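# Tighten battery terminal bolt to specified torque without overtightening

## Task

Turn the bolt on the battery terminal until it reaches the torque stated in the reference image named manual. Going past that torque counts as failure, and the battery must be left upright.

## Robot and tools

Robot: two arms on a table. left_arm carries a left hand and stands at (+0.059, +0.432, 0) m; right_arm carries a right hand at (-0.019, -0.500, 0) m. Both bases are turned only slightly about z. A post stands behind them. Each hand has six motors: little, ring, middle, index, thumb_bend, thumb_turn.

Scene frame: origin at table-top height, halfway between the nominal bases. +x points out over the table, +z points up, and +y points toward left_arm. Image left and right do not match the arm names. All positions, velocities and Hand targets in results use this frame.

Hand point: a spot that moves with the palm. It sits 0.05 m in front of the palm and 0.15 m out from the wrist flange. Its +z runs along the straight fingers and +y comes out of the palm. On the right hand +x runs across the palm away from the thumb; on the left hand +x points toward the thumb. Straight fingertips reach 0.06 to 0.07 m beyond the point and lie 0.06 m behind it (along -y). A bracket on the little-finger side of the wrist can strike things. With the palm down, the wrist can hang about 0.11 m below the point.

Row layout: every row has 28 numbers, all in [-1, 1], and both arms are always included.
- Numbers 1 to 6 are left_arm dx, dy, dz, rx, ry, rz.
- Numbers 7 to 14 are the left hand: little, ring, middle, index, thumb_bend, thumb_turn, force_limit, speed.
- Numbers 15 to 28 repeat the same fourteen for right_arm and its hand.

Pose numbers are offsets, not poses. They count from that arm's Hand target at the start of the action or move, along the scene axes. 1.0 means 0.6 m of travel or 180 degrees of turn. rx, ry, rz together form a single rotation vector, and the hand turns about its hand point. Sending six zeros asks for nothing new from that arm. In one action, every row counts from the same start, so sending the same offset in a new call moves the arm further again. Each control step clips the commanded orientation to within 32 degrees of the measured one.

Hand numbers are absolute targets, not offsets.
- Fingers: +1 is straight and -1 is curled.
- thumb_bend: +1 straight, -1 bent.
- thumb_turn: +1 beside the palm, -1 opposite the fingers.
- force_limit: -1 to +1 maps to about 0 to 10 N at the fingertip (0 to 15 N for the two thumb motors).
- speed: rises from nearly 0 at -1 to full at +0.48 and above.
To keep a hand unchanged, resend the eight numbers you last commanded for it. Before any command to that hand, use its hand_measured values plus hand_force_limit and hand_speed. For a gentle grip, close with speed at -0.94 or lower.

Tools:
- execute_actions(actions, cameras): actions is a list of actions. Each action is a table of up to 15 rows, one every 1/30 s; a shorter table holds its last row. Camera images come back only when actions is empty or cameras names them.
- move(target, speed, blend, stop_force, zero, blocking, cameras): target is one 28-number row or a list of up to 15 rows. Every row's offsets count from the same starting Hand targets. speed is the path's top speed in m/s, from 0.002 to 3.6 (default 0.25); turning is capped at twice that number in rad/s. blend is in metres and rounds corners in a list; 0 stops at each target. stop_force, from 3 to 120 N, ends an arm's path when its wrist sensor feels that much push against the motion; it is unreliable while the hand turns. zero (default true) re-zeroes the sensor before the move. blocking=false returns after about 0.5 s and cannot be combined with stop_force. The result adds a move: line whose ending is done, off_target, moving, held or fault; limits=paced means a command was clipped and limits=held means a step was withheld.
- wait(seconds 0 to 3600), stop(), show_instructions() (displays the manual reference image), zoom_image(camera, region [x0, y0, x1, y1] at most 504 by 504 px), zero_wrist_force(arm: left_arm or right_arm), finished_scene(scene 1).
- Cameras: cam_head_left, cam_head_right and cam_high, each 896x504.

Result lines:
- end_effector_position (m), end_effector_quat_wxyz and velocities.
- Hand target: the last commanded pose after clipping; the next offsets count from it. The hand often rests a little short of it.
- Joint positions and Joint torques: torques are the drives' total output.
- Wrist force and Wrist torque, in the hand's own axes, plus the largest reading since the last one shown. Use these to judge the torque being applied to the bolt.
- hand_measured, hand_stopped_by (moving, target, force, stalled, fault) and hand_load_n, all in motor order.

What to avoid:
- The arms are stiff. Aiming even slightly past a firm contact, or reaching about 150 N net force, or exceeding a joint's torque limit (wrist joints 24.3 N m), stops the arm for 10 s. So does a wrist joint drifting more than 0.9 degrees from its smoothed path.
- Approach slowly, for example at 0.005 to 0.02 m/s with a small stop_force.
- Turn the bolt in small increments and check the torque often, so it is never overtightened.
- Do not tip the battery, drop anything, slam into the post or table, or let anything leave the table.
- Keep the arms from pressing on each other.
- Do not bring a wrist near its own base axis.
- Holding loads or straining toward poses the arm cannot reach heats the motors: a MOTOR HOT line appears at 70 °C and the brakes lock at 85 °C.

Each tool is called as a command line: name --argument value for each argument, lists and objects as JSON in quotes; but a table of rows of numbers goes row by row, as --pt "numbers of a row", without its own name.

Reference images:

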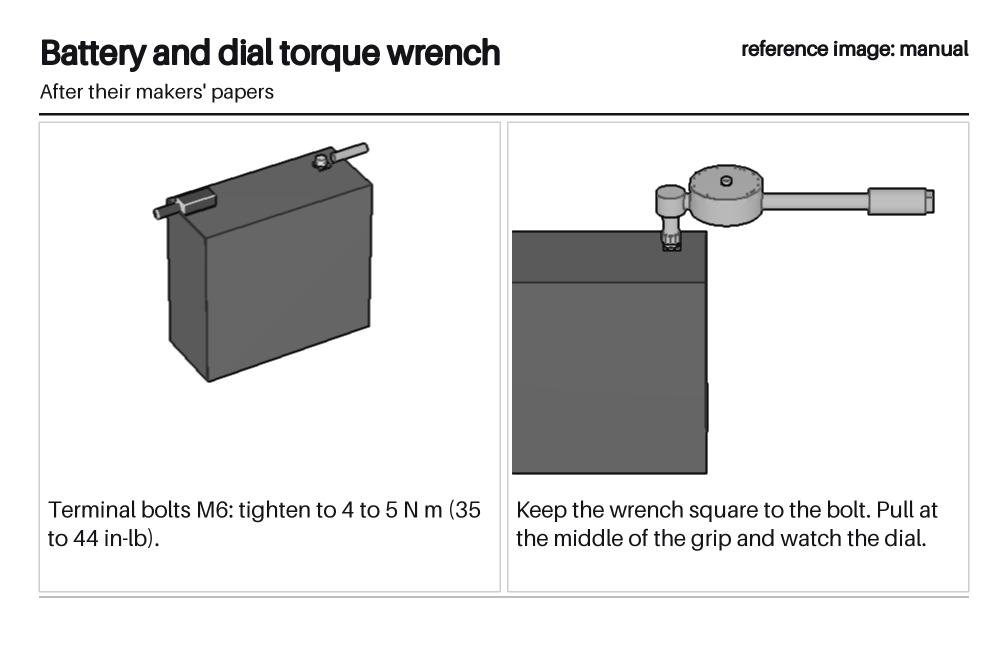

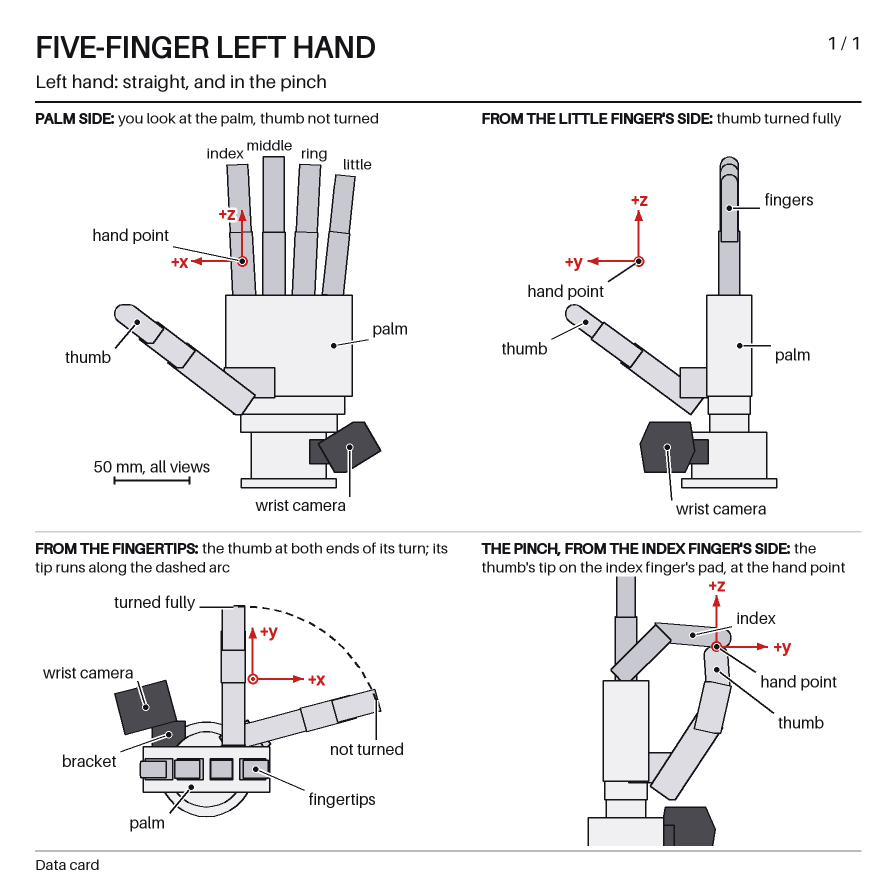

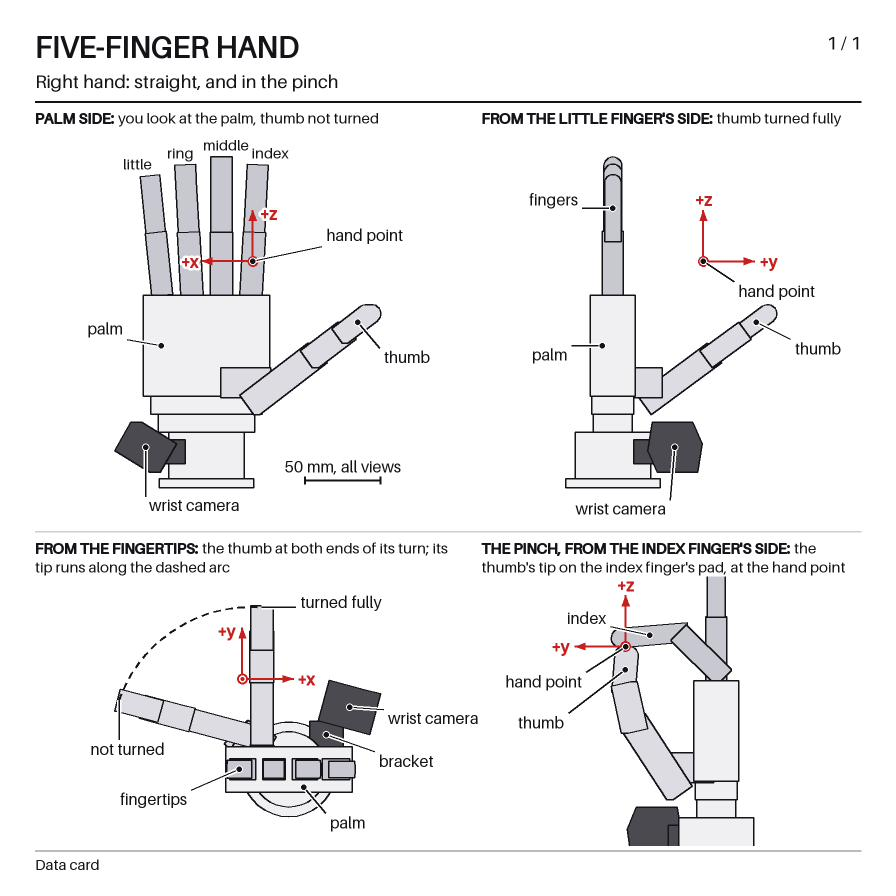

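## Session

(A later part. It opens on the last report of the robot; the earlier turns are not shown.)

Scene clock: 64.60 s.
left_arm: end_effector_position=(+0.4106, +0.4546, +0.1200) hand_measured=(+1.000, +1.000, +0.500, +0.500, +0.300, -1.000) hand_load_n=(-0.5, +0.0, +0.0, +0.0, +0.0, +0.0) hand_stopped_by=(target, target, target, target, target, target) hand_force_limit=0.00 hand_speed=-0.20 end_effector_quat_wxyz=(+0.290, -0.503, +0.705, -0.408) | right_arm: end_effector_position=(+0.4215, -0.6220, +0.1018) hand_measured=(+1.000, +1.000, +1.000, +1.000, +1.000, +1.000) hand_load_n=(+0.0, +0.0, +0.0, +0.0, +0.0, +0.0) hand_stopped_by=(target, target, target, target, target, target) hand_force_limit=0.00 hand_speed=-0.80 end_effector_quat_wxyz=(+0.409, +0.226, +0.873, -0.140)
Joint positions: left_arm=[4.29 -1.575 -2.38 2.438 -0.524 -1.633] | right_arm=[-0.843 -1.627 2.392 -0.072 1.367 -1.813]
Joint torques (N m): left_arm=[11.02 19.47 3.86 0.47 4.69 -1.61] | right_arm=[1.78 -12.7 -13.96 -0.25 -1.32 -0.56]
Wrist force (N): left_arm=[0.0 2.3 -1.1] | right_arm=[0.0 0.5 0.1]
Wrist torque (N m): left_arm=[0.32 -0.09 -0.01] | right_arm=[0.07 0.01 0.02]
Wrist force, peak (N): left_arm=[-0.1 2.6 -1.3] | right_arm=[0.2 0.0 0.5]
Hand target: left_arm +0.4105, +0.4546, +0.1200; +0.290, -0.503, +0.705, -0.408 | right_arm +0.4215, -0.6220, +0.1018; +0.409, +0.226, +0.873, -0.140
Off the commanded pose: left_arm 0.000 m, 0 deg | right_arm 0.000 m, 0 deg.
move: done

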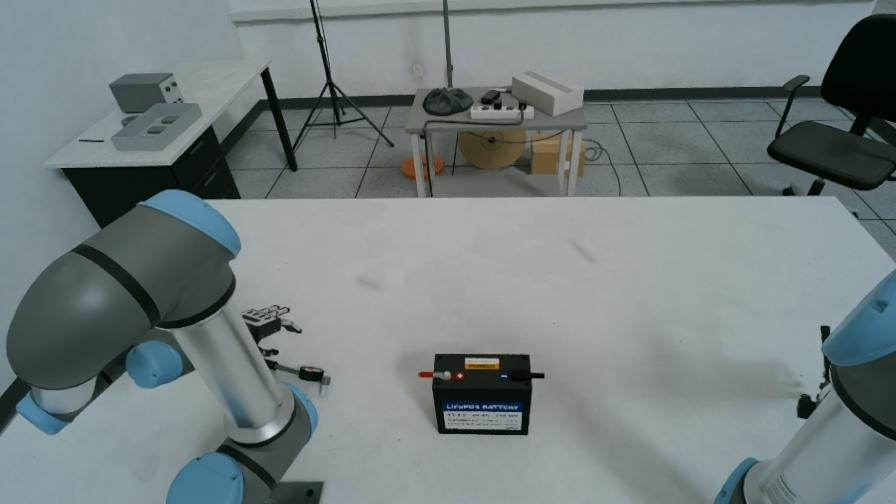

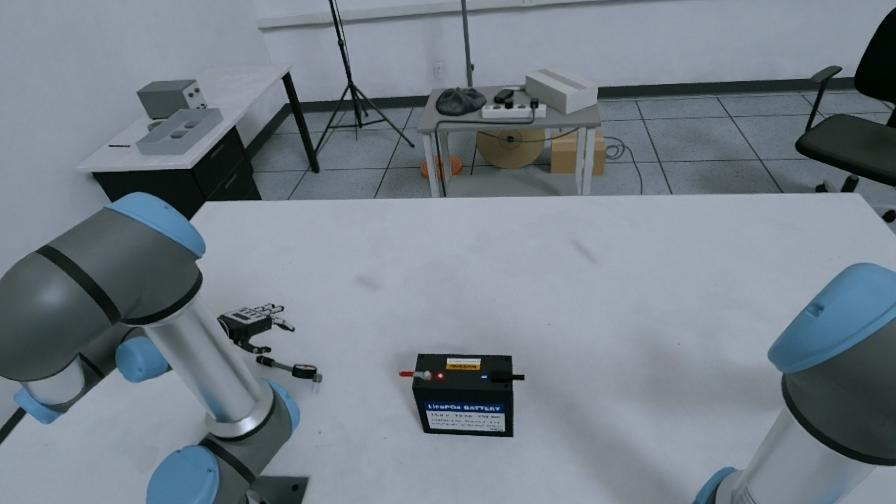

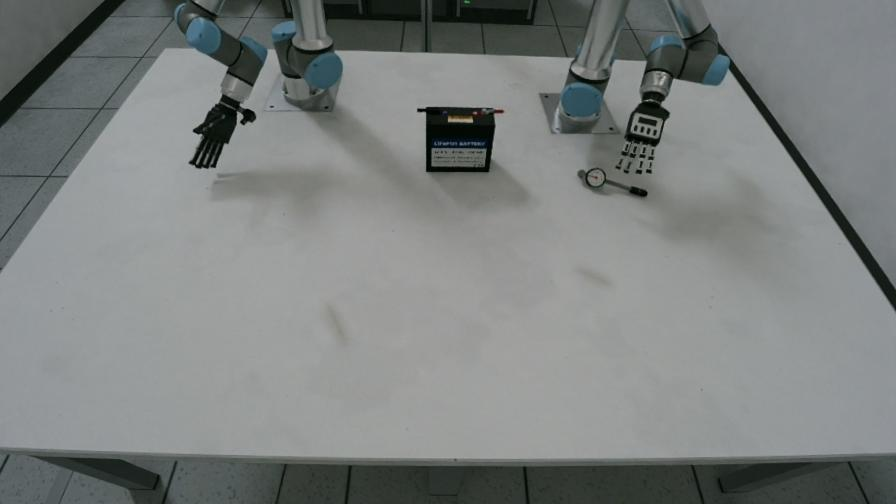

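move --target '[0.0033, 0.0025, -0.1333, 0, 0, 0, 1, 1, 0.5, 0.5, 0.3, -1, 0.0, -0.2, 0, 0, 0, 0, 0, 0, 1, 1, 1, 1, 1, 1, 0, -0.8]' --cameras '["all"]' --speed 0.1

zoom_image --camera "cam_head_left" --region '[230, 290, 340, 400]'

zoom_image --camera "cam_high" --region '[570, 120, 660, 210]'

zoom_image --camera "cam_head_right" --region '[220, 290, 330, 400]'

Scene clock: 66.83 s.
left_arm: end_effector_position=(+0.4125, +0.4561, +0.0401) hand_measured=(+1.000, +1.000, +0.500, +0.500, +0.300, -1.000) hand_load_n=(+0.0, +0.0, +0.0, +0.0, +0.0, +0.0) hand_stopped_by=(target, target, target, target, target, target) hand_force_limit=0.00 hand_speed=-0.20 end_effector_quat_wxyz=(+0.290, -0.503, +0.705, -0.408) | right_arm: end_effector_position=(+0.4215, -0.6220, +0.1018) hand_measured=(+1.000, +1.000, +1.000, +1.000, +1.000, +1.000) hand_load_n=(+0.0, +0.0, +0.0, -0.5, +0.0, +0.0) hand_stopped_by=(target, target, target, target, target, target) hand_force_limit=0.00 hand_speed=-0.80 end_effector_quat_wxyz=(+0.409, +0.226, +0.873, -0.140)
Joint positions: left_arm=[4.283 -1.81 -2.445 2.749 -0.524 -1.648] | right_arm=[-0.843 -1.627 2.392 -0.072 1.367 -1.813]
Joint torques (N m): left_arm=[-7.92 8.19 16.25 0.5 3.47 -1.63] | right_arm=[1.11 -13.47 -14.1 -0.26 -1.41 -0.52]
Wrist force (N): left_arm=[-0.2 2.5 -1.0] | right_arm=[-0.1 0.2 0.2]
Wrist torque (N m): left_arm=[0.34 -0.05 0.00] | right_arm=[0.03 0.02 0.00]
Wrist force, peak (N): left_arm=[0.4 2.9 -1.2] | right_arm=[-0.4 0.3 0.2]
Hand target: left_arm +0.4125, +0.4561, +0.0400; +0.290, -0.503, +0.705, -0.408 | right_arm +0.4215, -0.6220, +0.1018; +0.409, +0.226, +0.873, -0.140
Off the commanded pose: left_arm 0.000 m, 0 deg | right_arm 0.000 m, 0 deg.
move: done

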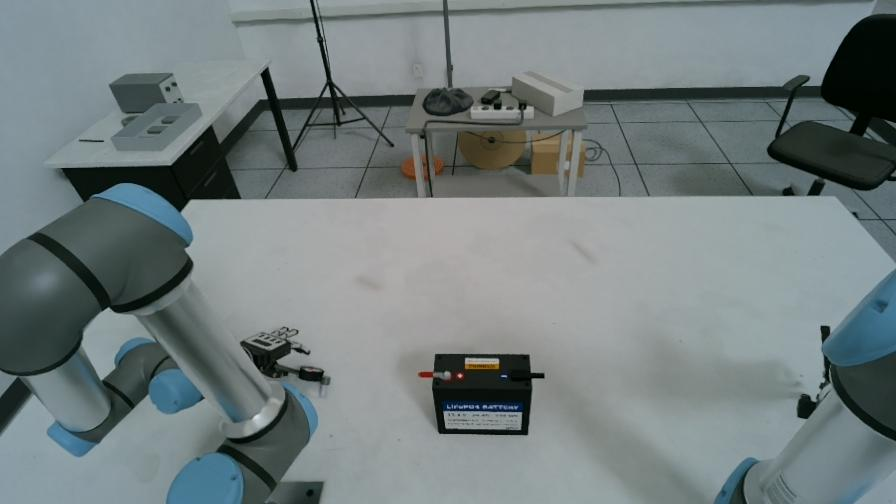

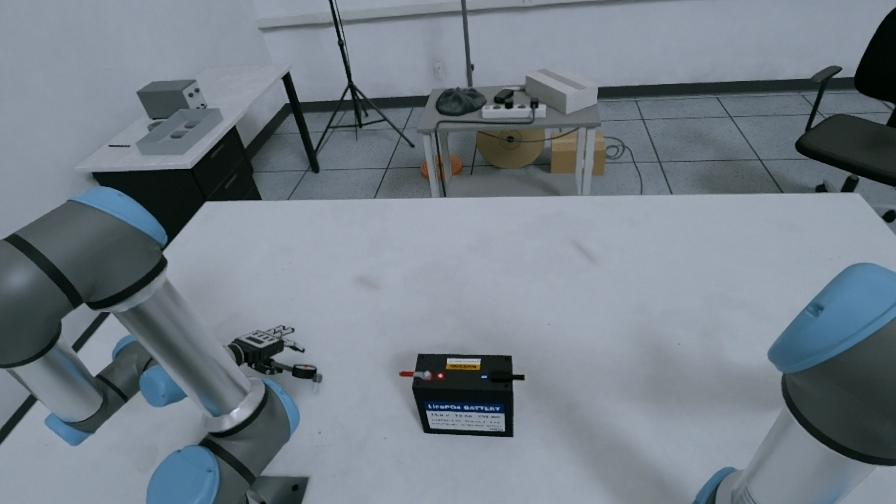

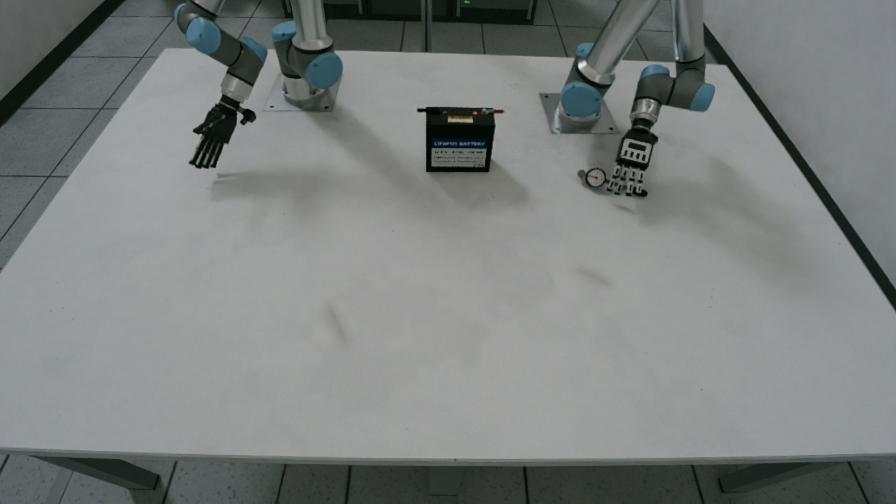

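Scaled by 4.582 from the camera's image (finer frame: 1280x720).

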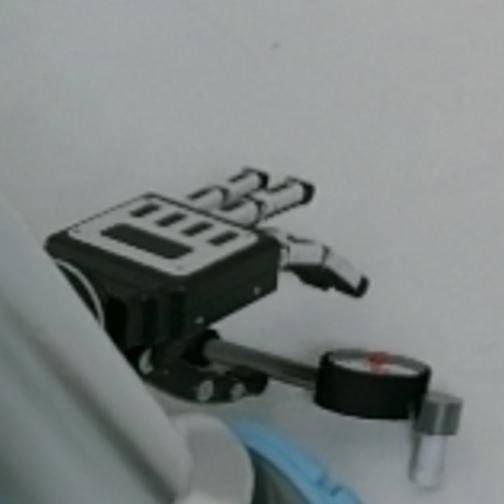

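Scaled by 5.600 from the camera's image (finer frame: 1280x720).

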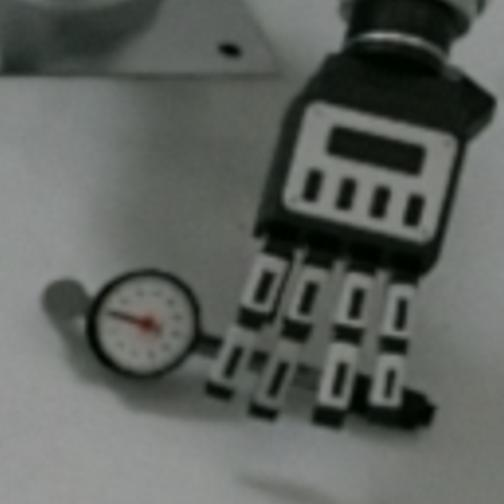

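Scaled by 4.582 from the camera's image (finer frame: 1280x720).

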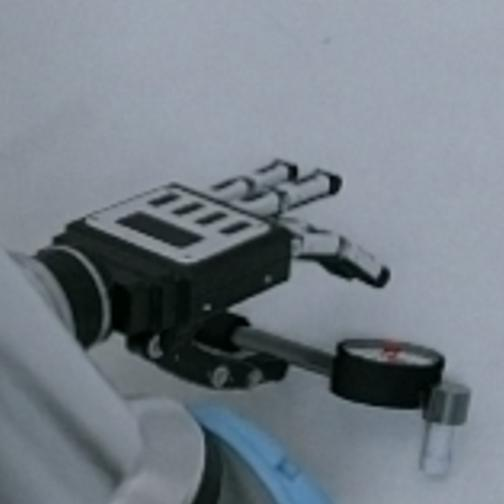

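move --target '[0, 0, -0.0367, 0, 0, 0, 1, 1, 0.5, 0.5, 0.3, -1, 0.0, -0.2, 0, 0, 0, 0, 0, 0, 1, 1, 1, 1, 1, 1, 0, -0.8]' --cameras '["all"]' --speed 0.03 --stop_force 5

zoom_image --camera "cam_head_left" --region '[250, 310, 340, 400]'

zoom_image --camera "cam_high" --region '[570, 120, 660, 210]'

zoom_image --camera "cam_head_right" --region '[240, 310, 330, 400]'

Scene clock: 69.23 s.
left_arm: end_effector_position=(+0.4125, +0.4561, +0.0180) hand_measured=(+1.000, +1.000, +0.500, +0.500, +0.300, -1.000) hand_load_n=(+0.0, +0.0, +0.0, +0.0, +0.0, +0.0) hand_stopped_by=(target, target, target, target, target, target) hand_force_limit=0.00 hand_speed=-0.20 end_effector_quat_wxyz=(+0.290, -0.503, +0.705, -0.408) | right_arm: end_effector_position=(+0.4215, -0.6220, +0.1018) hand_measured=(+1.000, +1.000, +1.000, +1.000, +1.000, +1.000) hand_load_n=(+0.0, +0.0, +0.0, +0.0, +0.0, +0.0) hand_stopped_by=(target, target, target, target, target, target) hand_force_limit=0.00 hand_speed=-0.80 end_effector_quat_wxyz=(+0.409, +0.226, +0.873, -0.140)
Joint positions: left_arm=[4.283 -1.884 -2.455 2.834 -0.524 -1.648] | right_arm=[-0.843 -1.627 2.392 -0.072 1.367 -1.813]
Joint torques (N m): left_arm=[-8.4 8.82 -2.31 0.5 4.38 -1.5] | right_arm=[0.41 -12.25 -13.91 -0.39 -1.46 -0.51]
Wrist force (N): left_arm=[0.1 2.3 -1.4] | right_arm=[0.0 0.0 0.2]
Wrist torque (N m): left_arm=[0.33 -0.10 0.01] | right_arm=[-0.02 0.00 0.00]
Wrist force, peak (N): left_arm=[0.3 2.8 -1.0] | right_arm=[-0.1 0.3 0.5]
Hand target: left_arm +0.4125, +0.4561, +0.0180; +0.290, -0.503, +0.705, -0.408 | right_arm +0.4215, -0.6220, +0.1018; +0.409, +0.226, +0.873, -0.140
Off the commanded pose: left_arm 0.000 m, 0 deg | right_arm 0.000 m, 0 deg.
move: done

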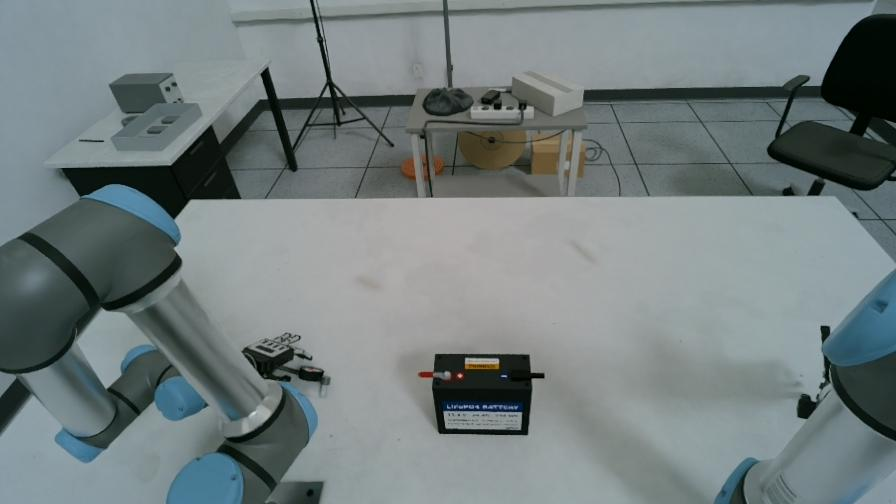

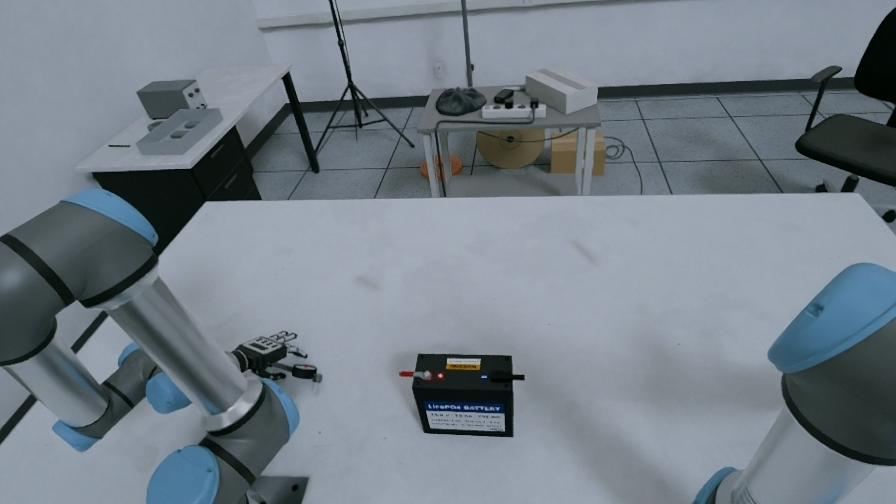

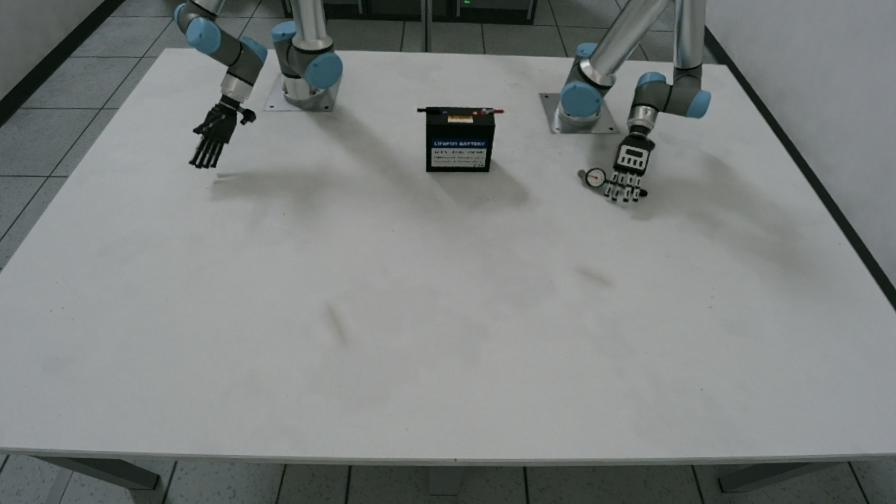

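Scaled by 5.600 from the camera's image (finer frame: 1280x720).

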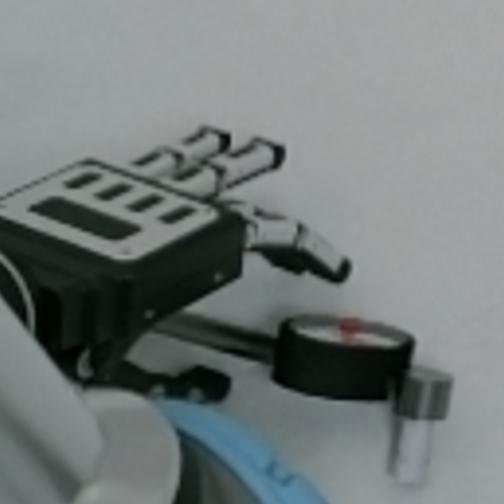

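Scaled by 5.600 from the camera's image (finer frame: 1280x720).

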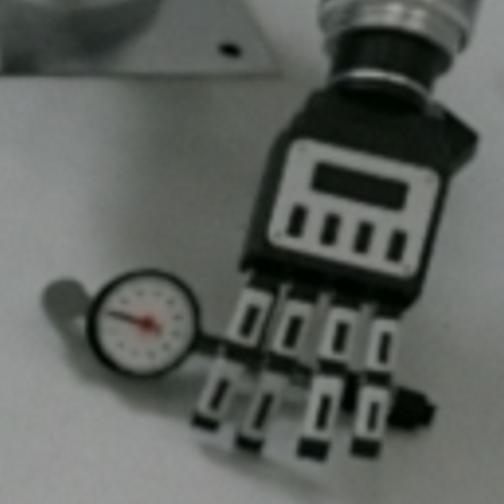

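Scaled by 5.600 from the camera's image (finer frame: 1280x720).

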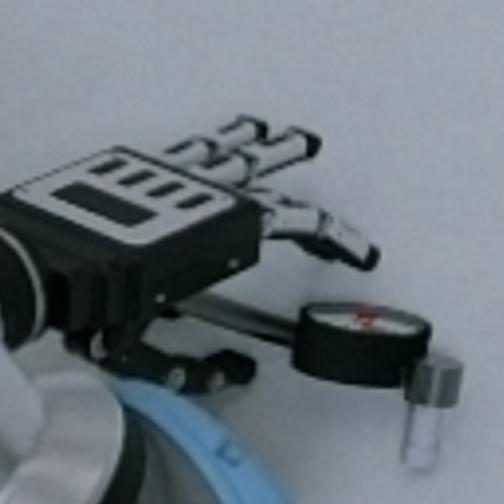

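execute_actions --actions '[[[0,0,0,0,0,0,1,1,0.5,0.5,0.15,-1,0,-0.7,0,0,0,0,0,0,1,1,1,1,1,1,0,-0.8]]]' --cameras '["all"]'

Scene clock: 71.07 s.
left_arm: end_effector_position=(+0.4125, +0.4561, +0.0180) hand_measured=(+1.000, +1.000, +0.500, +0.500, +0.150, -1.000) hand_load_n=(+0.0, +0.0, +0.0, -0.5, +0.0, +0.0) hand_stopped_by=(target, target, target, target, target, target) hand_force_limit=0.00 hand_speed=-0.70 end_effector_quat_wxyz=(+0.290, -0.503, +0.705, -0.408) | right_arm: end_effector_position=(+0.4215, -0.6220, +0.1018) hand_measured=(+1.000, +1.000, +1.000, +1.000, +1.000, +1.000) hand_load_n=(+0.0, +0.0, +0.0, +0.0, +0.0, +0.0) hand_stopped_by=(target, target, target, target, target, target) hand_force_limit=0.00 hand_speed=-0.80 end_effector_quat_wxyz=(+0.409, +0.226, +0.873, -0.140)
Joint positions: left_arm=[4.283 -1.884 -2.455 2.834 -0.524 -1.648] | right_arm=[-0.843 -1.627 2.392 -0.072 1.367 -1.813]
Joint torques (N m): left_arm=[-8.69 9.02 -1.82 0.31 4.66 -1.48] | right_arm=[1.39 -14.63 -12.32 -0.13 -1.33 -0.48]
Wrist force (N): left_arm=[0.2 2.5 -1.1] | right_arm=[-0.1 -0.1 0.2]
Wrist torque (N m): left_arm=[0.32 -0.12 0.01] | right_arm=[-0.02 0.03 -0.01]
Wrist force, peak (N): left_arm=[0.0 2.5 -1.3] | right_arm=[-0.1 0.0 0.5]
Hand target: left_arm +0.4125, +0.4561, +0.0180; +0.290, -0.503, +0.705, -0.408 | right_arm +0.4215, -0.6220, +0.1018; +0.409, +0.226, +0.873, -0.140
Off the commanded pose: left_arm 0.000 m, 0 deg | right_arm 0.000 m, 0 deg.

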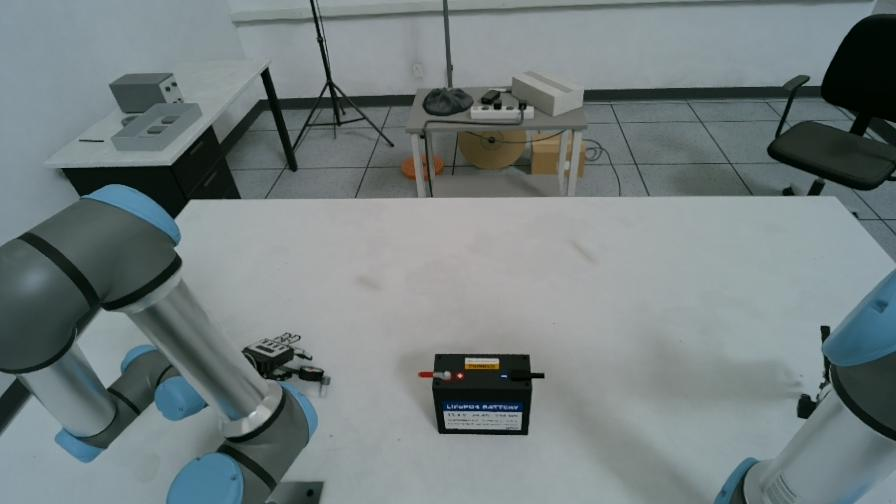

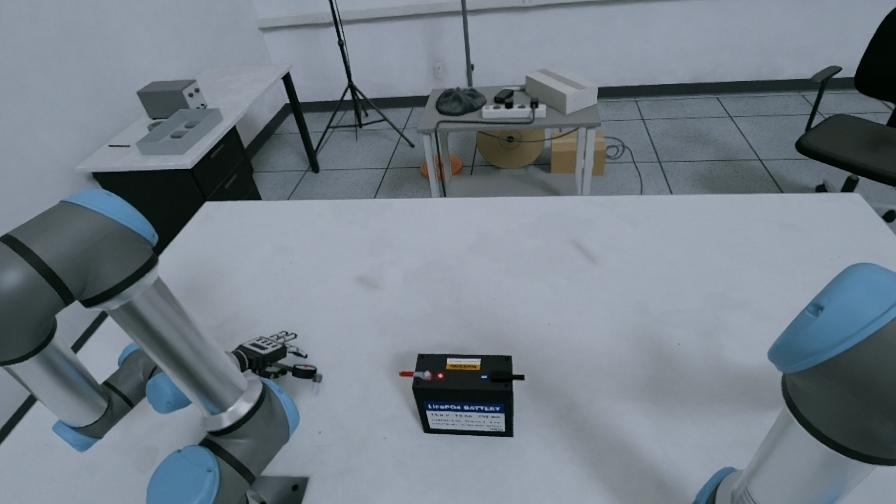

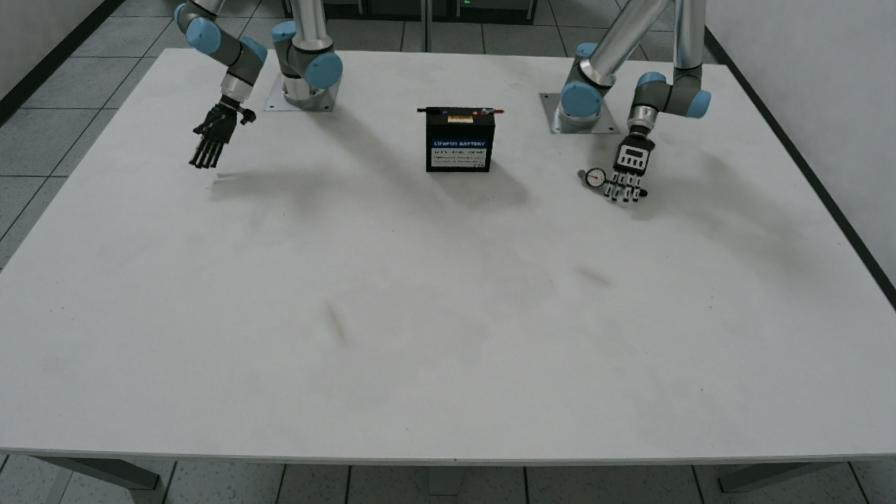

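execute_actions --actions '[[[0,0,0,0,0,0,1,1,0.5,0.5,0.05,-1,0,-0.8,0,0,0,0,0,0,1,1,1,1,1,1,0,-0.8]]]' --cameras '["all"]'

zoom_image --camera "cam_high" --region '[570, 140, 670, 220]'

zoom_image --camera "cam_head_right" --region '[230, 310, 350, 410]'

Scene clock: 72.03 s.
left_arm: end_effector_position=(+0.4125, +0.4561, +0.0180) hand_measured=(+1.000, +1.000, +0.500, +0.500, +0.050, -1.000) hand_load_n=(+0.0, +0.0, +0.0, +0.0, +1.0, +0.0) hand_stopped_by=(target, target, target, target, target, target) hand_force_limit=0.00 hand_speed=-0.80 end_effector_quat_wxyz=(+0.290, -0.503, +0.705, -0.408) | right_arm: end_effector_position=(+0.4215, -0.6220, +0.1018) hand_measured=(+1.000, +1.000, +1.000, +1.000, +1.000, +1.000) hand_load_n=(+0.0, +0.0, +0.0, +0.0, +0.0, +0.0) hand_stopped_by=(target, target, target, target, target, target) hand_force_limit=0.00 hand_speed=-0.80 end_effector_quat_wxyz=(+0.409, +0.226, +0.873, -0.140)
Joint positions: left_arm=[4.283 -1.884 -2.455 2.834 -0.524 -1.648] | right_arm=[-0.843 -1.627 2.392 -0.072 1.367 -1.813]
Joint torques (N m): left_arm=[-8.5 9.02 -2.83 0.39 4.66 -1.44] | right_arm=[0.98 -12.89 -13.15 -0.11 -1.59 -0.5]
Wrist force (N): left_arm=[0.2 3.1 -1.7] | right_arm=[0.1 0.1 0.1]
Wrist torque (N m): left_arm=[0.34 -0.13 0.01] | right_arm=[0.01 -0.01 0.01]
Wrist force, peak (N): left_arm=[0.3 3.4 -1.8] | right_arm=[0.0 0.2 0.4]
Hand target: left_arm +0.4125, +0.4561, +0.0180; +0.290, -0.503, +0.705, -0.408 | right_arm +0.4215, -0.6220, +0.1018; +0.409, +0.226, +0.873, -0.140
Off the commanded pose: left_arm 0.000 m, 0 deg | right_arm 0.000 m, 0 deg.

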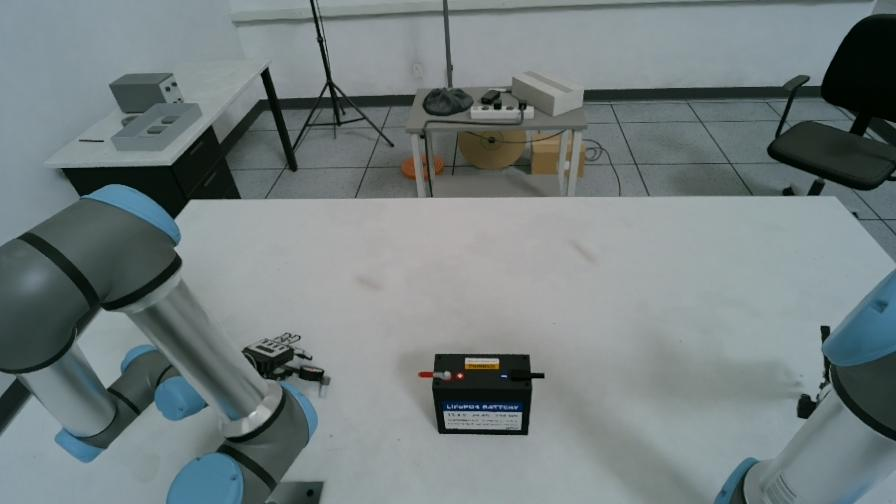

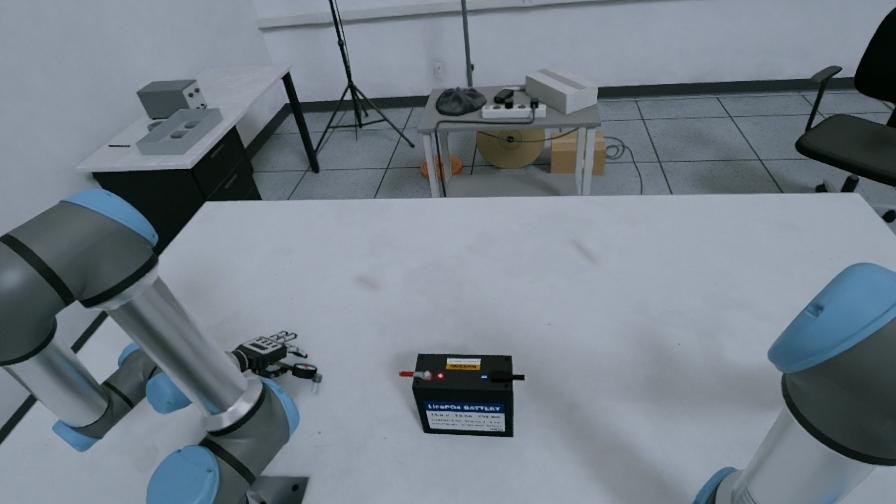

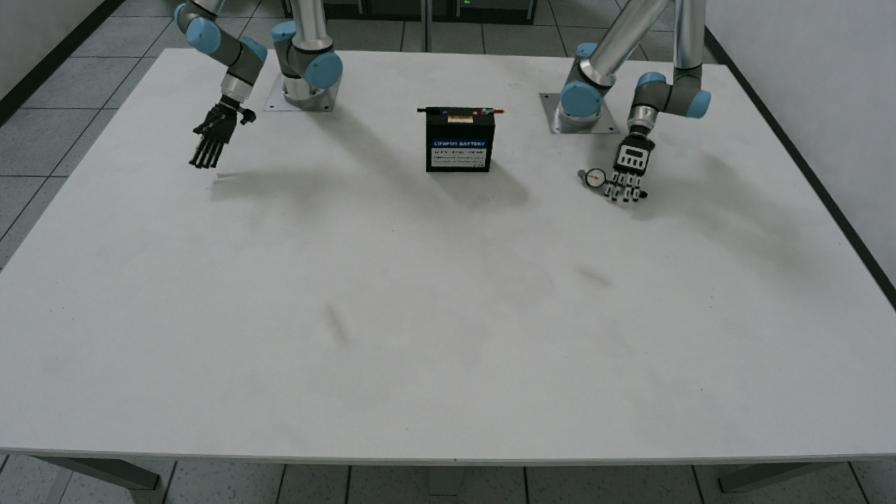

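Scaled by 5.040 from the camera's image (finer frame: 1280x720).

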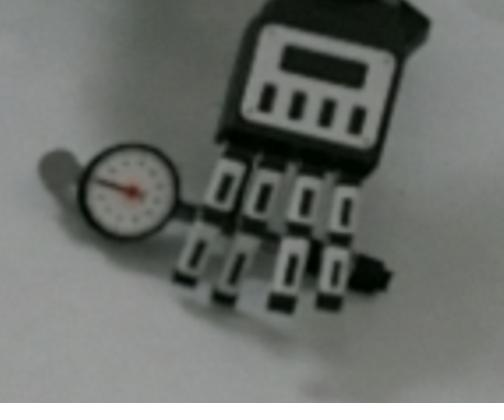

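Scaled by 4.200 from the camera's image (finer frame: 1280x720).

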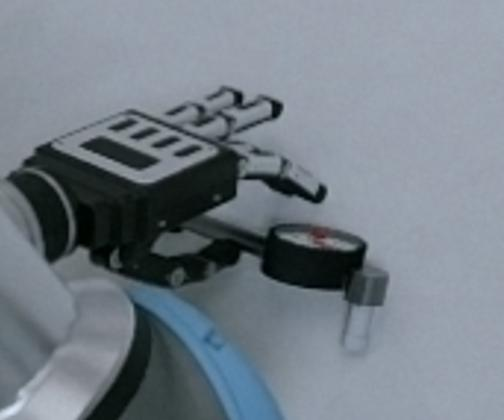

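execute_actions --actions '[[[0,0,0,0,0,0,1,1,0.2,0.2,0.05,-1,-0.2,-0.8,0,0,0,0,0,0,1,1,1,1,1,1,0,-0.8]]]' --cameras '["all"]'

zoom_image --camera "cam_high" --region '[570, 140, 670, 220]'

zoom_image --camera "cam_head_right" --region '[230, 310, 350, 410]'

Scene clock: 73.07 s.
left_arm: end_effector_position=(+0.4125, +0.4561, +0.0180) hand_measured=(+1.000, +1.000, +0.300, +0.200, +0.050, -1.000) hand_load_n=(+0.0, -0.5, +4.0, +0.0, +1.5, +0.0) hand_stopped_by=(target, target, force, target, target, target) hand_force_limit=-0.20 hand_speed=-0.80 end_effector_quat_wxyz=(+0.290, -0.503, +0.705, -0.408) | right_arm: end_effector_position=(+0.4215, -0.6220, +0.1018) hand_measured=(+1.000, +1.000, +1.000, +1.000, +1.000, +1.000) hand_load_n=(+0.0, +0.0, +0.0, +0.0, +0.0, +0.0) hand_stopped_by=(target, target, target, target, target, target) hand_force_limit=0.00 hand_speed=-0.80 end_effector_quat_wxyz=(+0.409, +0.226, +0.873, -0.140)
Joint positions: left_arm=[4.283 -1.884 -2.455 2.834 -0.524 -1.648] | right_arm=[-0.843 -1.627 2.392 -0.072 1.367 -1.813]
Joint torques (N m): left_arm=[-8.32 10.05 -2.49 0.15 1.37 -1.36] | right_arm=[0.44 -13.85 -13.18 -0.51 -1.57 -0.66]
Wrist force (N): left_arm=[-0.3 -1.5 -1.6] | right_arm=[0.0 0.0 0.1]
Wrist torque (N m): left_arm=[0.19 -0.06 0.10] | right_arm=[-0.01 0.01 0.00]
Wrist force, peak (N): left_arm=[0.2 3.5 -1.8] | right_arm=[0.0 -0.1 0.4]
Hand target: left_arm +0.4125, +0.4561, +0.0180; +0.290, -0.503, +0.705, -0.408 | right_arm +0.4215, -0.6220, +0.1018; +0.409, +0.226, +0.873, -0.140
Off the commanded pose: left_arm 0.000 m, 0 deg | right_arm 0.000 m, 0 deg.

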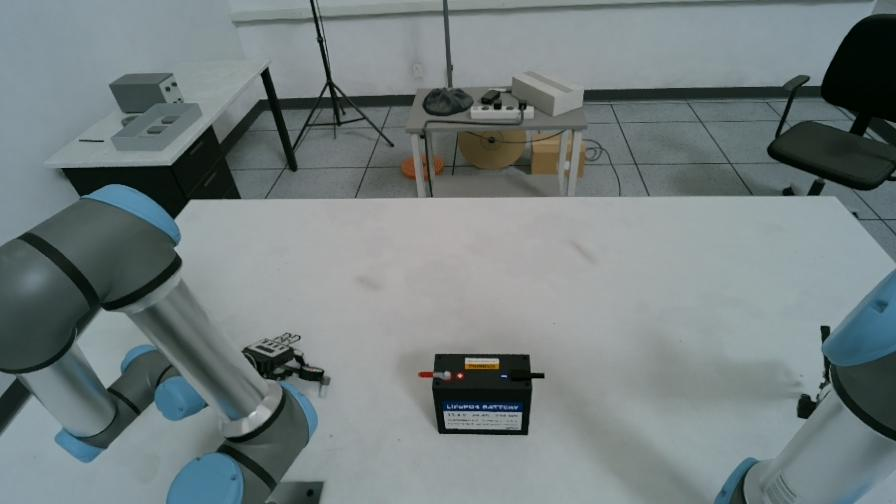

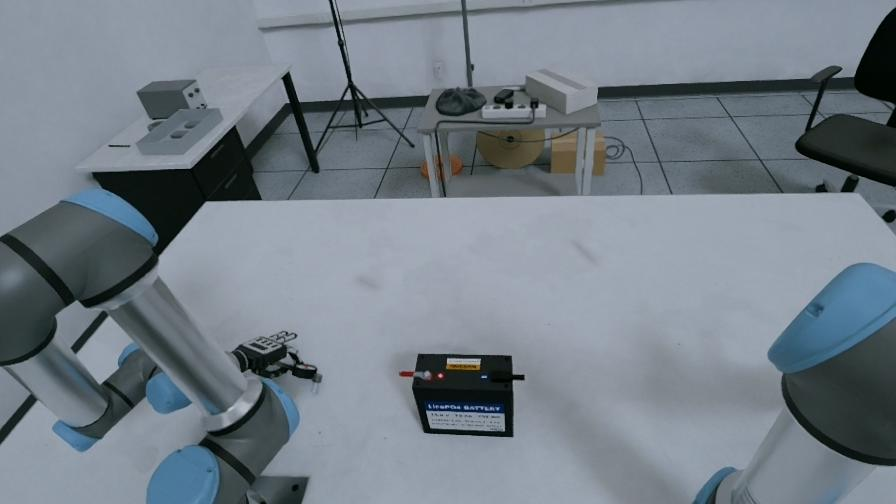

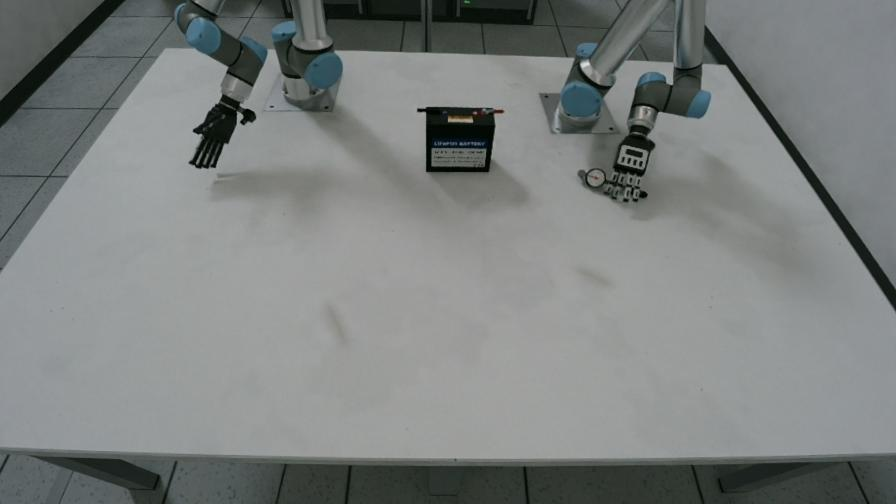

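Scaled by 5.040 from the camera's image (finer frame: 1280x720).

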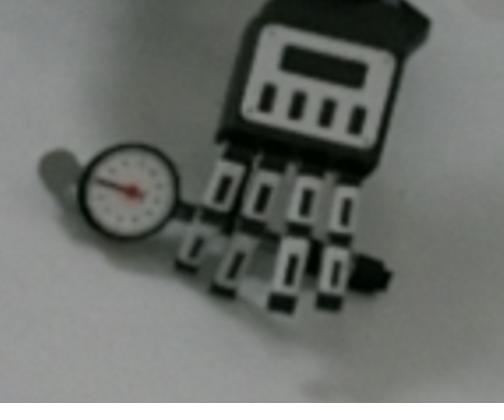

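Scaled by 4.200 from the camera's image (finer frame: 1280x720).

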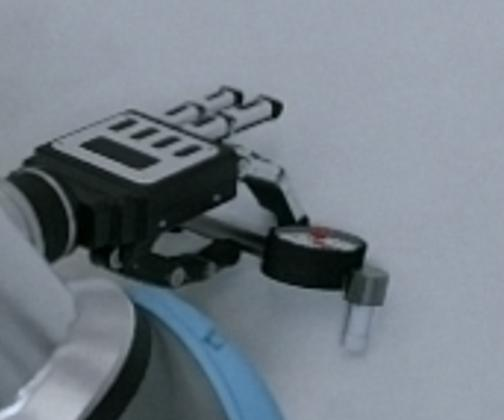

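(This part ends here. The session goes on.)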